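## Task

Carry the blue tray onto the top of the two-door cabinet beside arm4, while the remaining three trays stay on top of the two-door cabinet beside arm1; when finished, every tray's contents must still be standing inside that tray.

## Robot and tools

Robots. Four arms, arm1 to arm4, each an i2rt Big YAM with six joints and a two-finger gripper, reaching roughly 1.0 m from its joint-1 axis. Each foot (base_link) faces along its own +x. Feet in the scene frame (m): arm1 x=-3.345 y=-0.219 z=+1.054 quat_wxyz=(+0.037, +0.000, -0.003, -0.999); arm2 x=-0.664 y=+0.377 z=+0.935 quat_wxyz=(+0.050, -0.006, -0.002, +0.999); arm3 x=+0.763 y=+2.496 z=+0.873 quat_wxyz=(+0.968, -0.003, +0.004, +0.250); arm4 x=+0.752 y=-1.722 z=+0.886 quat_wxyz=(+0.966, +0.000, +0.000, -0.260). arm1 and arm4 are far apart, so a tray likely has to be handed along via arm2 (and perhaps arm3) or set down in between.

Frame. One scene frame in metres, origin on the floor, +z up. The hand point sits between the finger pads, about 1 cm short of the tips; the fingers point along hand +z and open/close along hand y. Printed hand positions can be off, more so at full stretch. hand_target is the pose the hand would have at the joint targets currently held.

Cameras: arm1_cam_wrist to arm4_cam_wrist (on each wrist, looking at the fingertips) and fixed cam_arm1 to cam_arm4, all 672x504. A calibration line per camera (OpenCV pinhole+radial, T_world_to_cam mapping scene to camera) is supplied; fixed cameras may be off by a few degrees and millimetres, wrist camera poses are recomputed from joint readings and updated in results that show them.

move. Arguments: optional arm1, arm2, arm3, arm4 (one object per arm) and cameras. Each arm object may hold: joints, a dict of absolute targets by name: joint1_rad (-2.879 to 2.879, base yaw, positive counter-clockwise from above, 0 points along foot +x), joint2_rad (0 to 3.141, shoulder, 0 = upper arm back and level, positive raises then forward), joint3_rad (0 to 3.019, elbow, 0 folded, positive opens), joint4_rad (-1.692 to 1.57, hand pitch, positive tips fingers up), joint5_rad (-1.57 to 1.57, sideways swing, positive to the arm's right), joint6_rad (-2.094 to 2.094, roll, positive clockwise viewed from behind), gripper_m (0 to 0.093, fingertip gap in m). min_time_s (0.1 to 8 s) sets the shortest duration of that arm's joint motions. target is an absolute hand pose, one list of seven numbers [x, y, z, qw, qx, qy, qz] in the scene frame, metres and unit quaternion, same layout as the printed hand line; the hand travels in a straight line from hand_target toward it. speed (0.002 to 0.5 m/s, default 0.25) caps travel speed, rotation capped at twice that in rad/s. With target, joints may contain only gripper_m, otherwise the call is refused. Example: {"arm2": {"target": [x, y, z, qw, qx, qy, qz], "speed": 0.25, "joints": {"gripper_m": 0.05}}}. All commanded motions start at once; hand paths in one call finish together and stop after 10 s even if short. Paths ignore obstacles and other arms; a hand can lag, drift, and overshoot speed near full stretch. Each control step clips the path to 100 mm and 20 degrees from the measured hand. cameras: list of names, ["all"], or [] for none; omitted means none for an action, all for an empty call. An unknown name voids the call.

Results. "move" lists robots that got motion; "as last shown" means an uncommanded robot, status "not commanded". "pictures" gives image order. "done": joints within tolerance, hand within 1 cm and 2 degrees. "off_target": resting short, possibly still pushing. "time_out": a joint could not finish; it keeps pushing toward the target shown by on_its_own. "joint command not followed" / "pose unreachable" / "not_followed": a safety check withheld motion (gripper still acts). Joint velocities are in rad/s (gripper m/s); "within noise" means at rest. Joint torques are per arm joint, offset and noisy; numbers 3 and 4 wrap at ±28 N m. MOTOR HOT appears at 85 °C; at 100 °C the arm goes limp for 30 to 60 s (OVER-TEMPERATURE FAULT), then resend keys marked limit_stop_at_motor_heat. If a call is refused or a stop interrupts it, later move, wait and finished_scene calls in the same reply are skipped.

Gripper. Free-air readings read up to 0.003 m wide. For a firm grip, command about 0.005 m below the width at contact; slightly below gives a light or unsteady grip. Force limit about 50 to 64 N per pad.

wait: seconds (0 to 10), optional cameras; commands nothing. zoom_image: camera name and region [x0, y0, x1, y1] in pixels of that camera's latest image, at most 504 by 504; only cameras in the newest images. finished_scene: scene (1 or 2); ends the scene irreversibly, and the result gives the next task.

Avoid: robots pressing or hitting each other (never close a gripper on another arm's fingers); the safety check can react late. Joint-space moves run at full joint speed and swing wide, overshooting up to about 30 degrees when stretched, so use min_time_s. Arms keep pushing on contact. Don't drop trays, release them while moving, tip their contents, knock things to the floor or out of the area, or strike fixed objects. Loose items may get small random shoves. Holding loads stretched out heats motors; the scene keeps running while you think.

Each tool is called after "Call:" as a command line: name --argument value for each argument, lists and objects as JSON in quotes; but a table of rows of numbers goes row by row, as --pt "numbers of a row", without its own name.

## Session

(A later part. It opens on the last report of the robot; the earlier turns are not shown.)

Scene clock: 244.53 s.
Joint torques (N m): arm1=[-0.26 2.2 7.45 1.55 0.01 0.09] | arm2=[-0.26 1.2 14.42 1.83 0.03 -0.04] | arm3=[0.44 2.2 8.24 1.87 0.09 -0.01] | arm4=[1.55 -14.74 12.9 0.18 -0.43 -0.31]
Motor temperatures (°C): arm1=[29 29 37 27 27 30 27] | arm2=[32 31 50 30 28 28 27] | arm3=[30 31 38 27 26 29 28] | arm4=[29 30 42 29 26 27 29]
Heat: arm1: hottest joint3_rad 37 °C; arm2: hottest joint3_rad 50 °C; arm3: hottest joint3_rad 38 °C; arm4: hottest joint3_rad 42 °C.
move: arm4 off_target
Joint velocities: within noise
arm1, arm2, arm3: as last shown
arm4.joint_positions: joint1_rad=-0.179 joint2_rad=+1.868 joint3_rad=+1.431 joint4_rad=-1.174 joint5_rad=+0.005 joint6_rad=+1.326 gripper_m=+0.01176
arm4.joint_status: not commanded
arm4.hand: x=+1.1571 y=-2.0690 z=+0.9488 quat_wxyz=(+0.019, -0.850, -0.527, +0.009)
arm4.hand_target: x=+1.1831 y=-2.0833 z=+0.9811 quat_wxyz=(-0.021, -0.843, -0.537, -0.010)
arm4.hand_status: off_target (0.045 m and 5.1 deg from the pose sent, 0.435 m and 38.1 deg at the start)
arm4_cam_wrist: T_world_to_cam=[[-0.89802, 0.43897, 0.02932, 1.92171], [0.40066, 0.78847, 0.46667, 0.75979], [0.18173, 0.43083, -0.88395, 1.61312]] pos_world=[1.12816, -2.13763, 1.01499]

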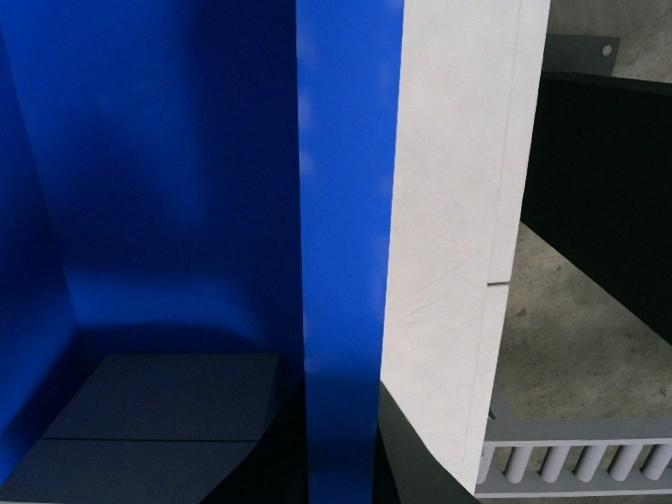

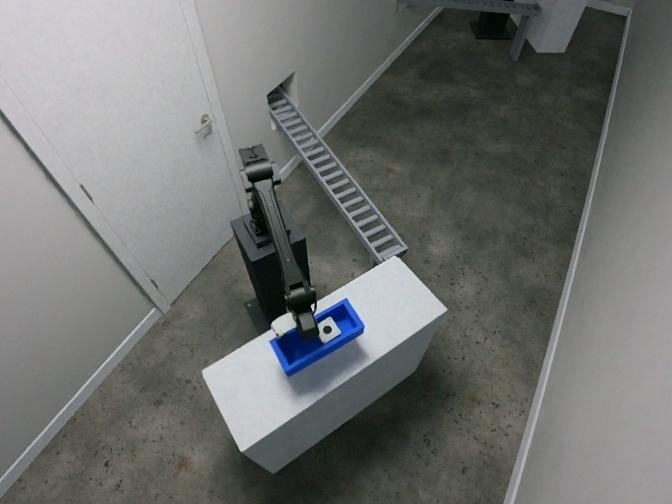

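Call:
move --arm4 '{"target":[1.18,-2.083,0.872,0.02,0.846,0.533,0.01],"speed":0.15}'

Call:
move --arm4 '{"target":[1.18,-2.083,0.842,0.018,0.846,0.533,0.009],"speed":0.06}' --cameras '["cam_arm4"]'

Call:
zoom_image --camera "cam_arm4" --region '[160, 240, 460, 480]'

Scene clock: 252.30 s.
Joint torques (N m): arm1=[-0.26 2.14 7.47 1.55 0.01 0.09] | arm2=[-0.26 1.26 14.42 1.8 0.03 -0.04] | arm3=[0.73 2.14 8.24 1.89 0.09 0] | arm4=[0.67 -15.97 8.1 0.77 -0.41 -0.2]
Motor temperatures (°C): arm1=[29 29 37 27 27 30 27] | arm2=[31 31 51 30 28 28 27] | arm3=[30 31 38 27 26 29 28] | arm4=[29 31 43 29 26 27 29]
Heat: arm1: hottest joint3_rad 37 °C; arm2: hottest joint3_rad 51 °C; arm3: hottest joint3_rad 38 °C; arm4: hottest joint3_rad 43 °C.
move: arm4 off_target
Joint velocities: within noise
arm1, arm2, arm3: as last shown
arm4.joint_positions: joint1_rad=-0.179 joint2_rad=+2.000 joint3_rad=+1.351 joint4_rad=-0.937 joint5_rad=+0.003 joint6_rad=+1.325 gripper_m=+0.01176
arm4.joint_status: not commanded
arm4.hand: x=+1.1632 y=-2.0740 z=+0.8532 quat_wxyz=(+0.007, -0.850, -0.527, +0.004)
arm4.hand_target: x=+1.1795 y=-2.0824 z=+0.8724 quat_wxyz=(-0.020, -0.846, -0.533, -0.010)
arm4.hand_status: off_target (0.027 m and 3.6 deg from the pose sent, 0.081 m and 5.0 deg at the start)
pictures: none

Scene clock: 253.37 s.
Joint torques (N m): arm1=[-0.26 2.2 7.46 1.55 0.01 0.09] | arm2=[-0.32 1.26 14.41 1.8 0.03 -0.04] | arm3=[0.26 2.14 8.27 1.94 0.11 -0.01] | arm4=[1.08 -13.63 7.19 0.57 -0.23 -0.2]
Motor temperatures (°C): arm1=[29 29 37 27 27 30 27] | arm2=[31 31 51 30 28 28 27] | arm3=[30 31 38 27 26 29 28] | arm4=[29 31 43 29 26 27 29]
Heat: arm1: hottest joint3_rad 37 °C; arm2: hottest joint3_rad 51 °C; arm3: hottest joint3_rad 38 °C; arm4: hottest joint3_rad 43 °C.
move: arm4 done
Joint velocities: within noise
arm1, arm2, arm3: as last shown
arm4.joint_positions: joint1_rad=-0.179 joint2_rad=+2.014 joint3_rad=+1.349 joint4_rad=-0.875 joint5_rad=+0.000 joint6_rad=+1.325 gripper_m=+0.01176
arm4.joint_status: not commanded
arm4.hand: x=+1.1730 y=-2.0816 z=+0.8457 quat_wxyz=(-0.015, -0.850, -0.527, -0.004)
arm4.hand_target: x=+1.1799 y=-2.0828 z=+0.8421 quat_wxyz=(-0.018, -0.846, -0.533, -0.009)
arm4.hand_status: done (0.008 m and 1.0 deg from the pose sent, 0.022 m and 3.3 deg at the start)

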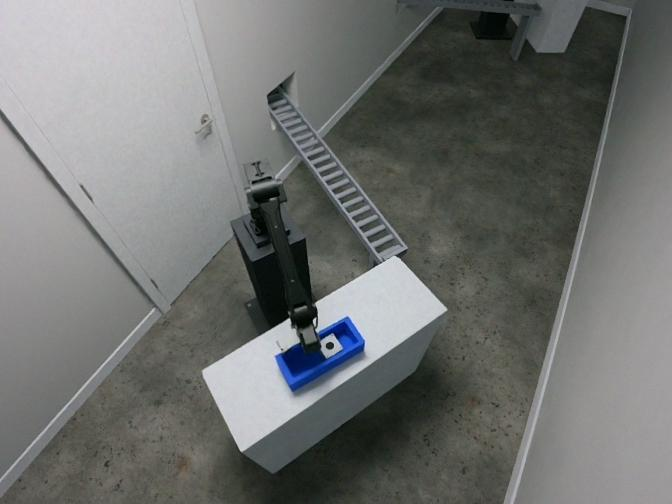

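Scaled by 1.680 from the camera's image (finer frame: 960x720).

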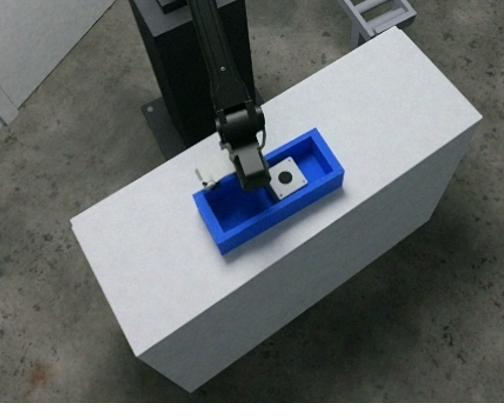

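Call:
move --arm4 '{"target":[1.177,-2.082,0.828,0.006,0.848,0.53,0.003],"speed":0.06}'

Call:
move --arm4 '{"joints":{"gripper_m":0.035}}'

Call:
move --arm4 '{"target":[1.167,-2.075,0.99,0.006,0.848,0.53,0.003],"speed":0.2}' --cameras '["cam_arm4","cam_arm1"]'

Call:
zoom_image --camera "cam_arm4" --region '[160, 240, 460, 480]'

Scene clock: 259.13 s.
Joint torques (N m): arm1=[-0.26 2.14 7.46 1.55 0.01 0.09] | arm2=[-0.21 1.2 14.41 1.78 0.03 -0.04] | arm3=[0.5 2.2 8.23 1.94 0.09 -0.02] | arm4=[1.03 -12.04 7.69 0.4 -0.05 -0.15]
Motor temperatures (°C): arm1=[29 29 37 27 27 30 27] | arm2=[31 31 51 30 28 28 27] | arm3=[30 31 38 27 26 29 28] | arm4=[29 31 43 29 26 27 30]
Heat: arm1: hottest joint3_rad 37 °C; arm2: hottest joint3_rad 51 °C; arm3: hottest joint3_rad 38 °C; arm4: hottest joint3_rad 43 °C.
move: arm4 off_target
Joint velocities: within noise
arm1, arm2, arm3: as last shown
arm4.joint_positions: joint1_rad=-0.179 joint2_rad=+2.017 joint3_rad=+1.349 joint4_rad=-0.871 joint5_rad=+0.000 joint6_rad=+1.325 gripper_m=+0.01176
arm4.joint_status: not commanded
arm4.hand: x=+1.1731 y=-2.0817 z=+0.8437 quat_wxyz=(-0.015, -0.850, -0.527, -0.004)
arm4.hand_target: x=+1.1766 y=-2.0816 z=+0.8283 quat_wxyz=(-0.006, -0.848, -0.530, -0.003)
arm4.hand_status: off_target (0.016 m and 1.1 deg from the pose sent, 0.018 m and 1.1 deg at the start)
pictures: none

Scene clock: 259.83 s.
Joint torques (N m): arm1=[-0.26 2.14 7.46 1.57 0 0.09] | arm2=[-0.21 1.2 14.41 1.78 0.03 -0.03] | arm3=[0.44 2.14 8.28 1.91 0.1 -0.01] | arm4=[0.97 -12.92 7.47 0.23 -0.05 -0.15]
Motor temperatures (°C): arm1=[29 29 37 27 27 30 27] | arm2=[31 31 51 30 28 28 27] | arm3=[30 31 38 27 26 29 28] | arm4=[29 31 43 29 26 27 29]
Heat: arm1: hottest joint3_rad 37 °C; arm2: hottest joint3_rad 51 °C; arm3: hottest joint3_rad 38 °C; arm4: hottest joint3_rad 43 °C.
move: arm4 done
Joint velocities: within noise
arm1, arm2, arm3: as last shown
arm4.joint_positions: joint1_rad=-0.179 joint2_rad=+2.046 joint3_rad=+1.349 joint4_rad=-0.871 joint5_rad=+0.000 joint6_rad=+1.325 gripper_m=+0.03493
arm4.joint_status: all done
arm4.hand: x=+1.1693 y=-2.0784 z=+0.8287 quat_wxyz=(-0.001, -0.850, -0.527, +0.000)
arm4.hand_target: x=+1.1766 y=-2.0816 z=+0.8283 quat_wxyz=(-0.006, -0.848, -0.530, -0.003)
arm4.hand_status: not commanded
pictures: none

Scene clock: 261.43 s.
Joint torques (N m): arm1=[-0.32 2.2 7.47 1.55 0.01 0.09] | arm2=[-0.26 1.2 14.42 1.8 0.03 -0.04] | arm3=[0.62 2.2 8.23 1.89 0.09 -0.01] | arm4=[1.44 -14.8 10.61 -0.08 0.03 -0.14]
Motor temperatures (°C): arm1=[29 29 37 27 27 30 27] | arm2=[31 31 51 30 28 28 27] | arm3=[30 31 38 27 26 29 28] | arm4=[29 31 43 29 26 27 29]
Heat: arm1: hottest joint3_rad 37 °C; arm2: hottest joint3_rad 51 °C; arm3: hottest joint3_rad 38 °C; arm4: hottest joint3_rad 43 °C.
move: arm4 off_target
Joint velocities: within noise
arm1, arm2, arm3: as last shown
arm4.joint_positions: joint1_rad=-0.179 joint2_rad=+1.835 joint3_rad=+1.436 joint4_rad=-1.205 joint5_rad=+0.000 joint6_rad=+1.325 gripper_m=+0.03496
arm4.joint_status: not commanded
arm4.hand: x=+1.1549 y=-2.0660 z=+0.9674 quat_wxyz=(+0.016, -0.849, -0.527, +0.005)
arm4.hand_target: x=+1.1663 y=-2.0743 z=+0.9900 quat_wxyz=(-0.006, -0.848, -0.530, -0.003)
arm4.hand_status: off_target (0.027 m and 2.8 deg from the pose sent, 0.161 m and 0.7 deg at the start)
pictures: cam_arm1, cam_arm4

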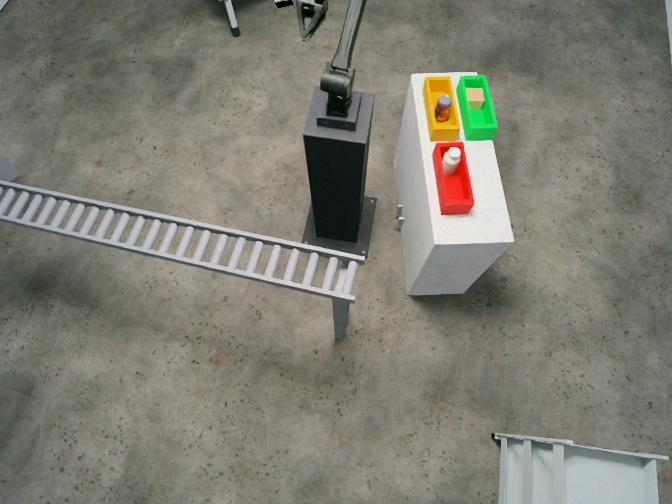

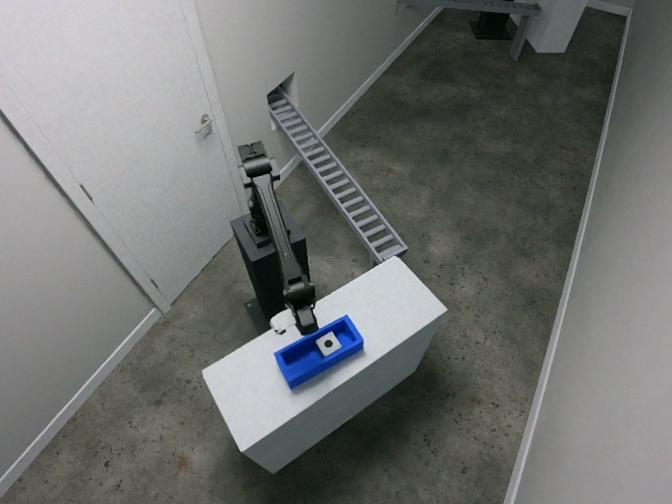

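Scaled by 1.680 from the camera's image (finer frame: 960x720).

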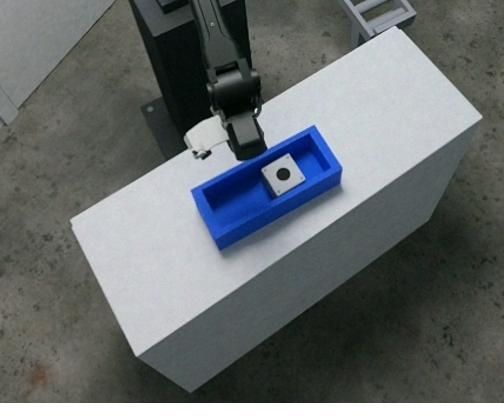

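Call:
finished_scene --scene 2

The scene is finished: the task was done.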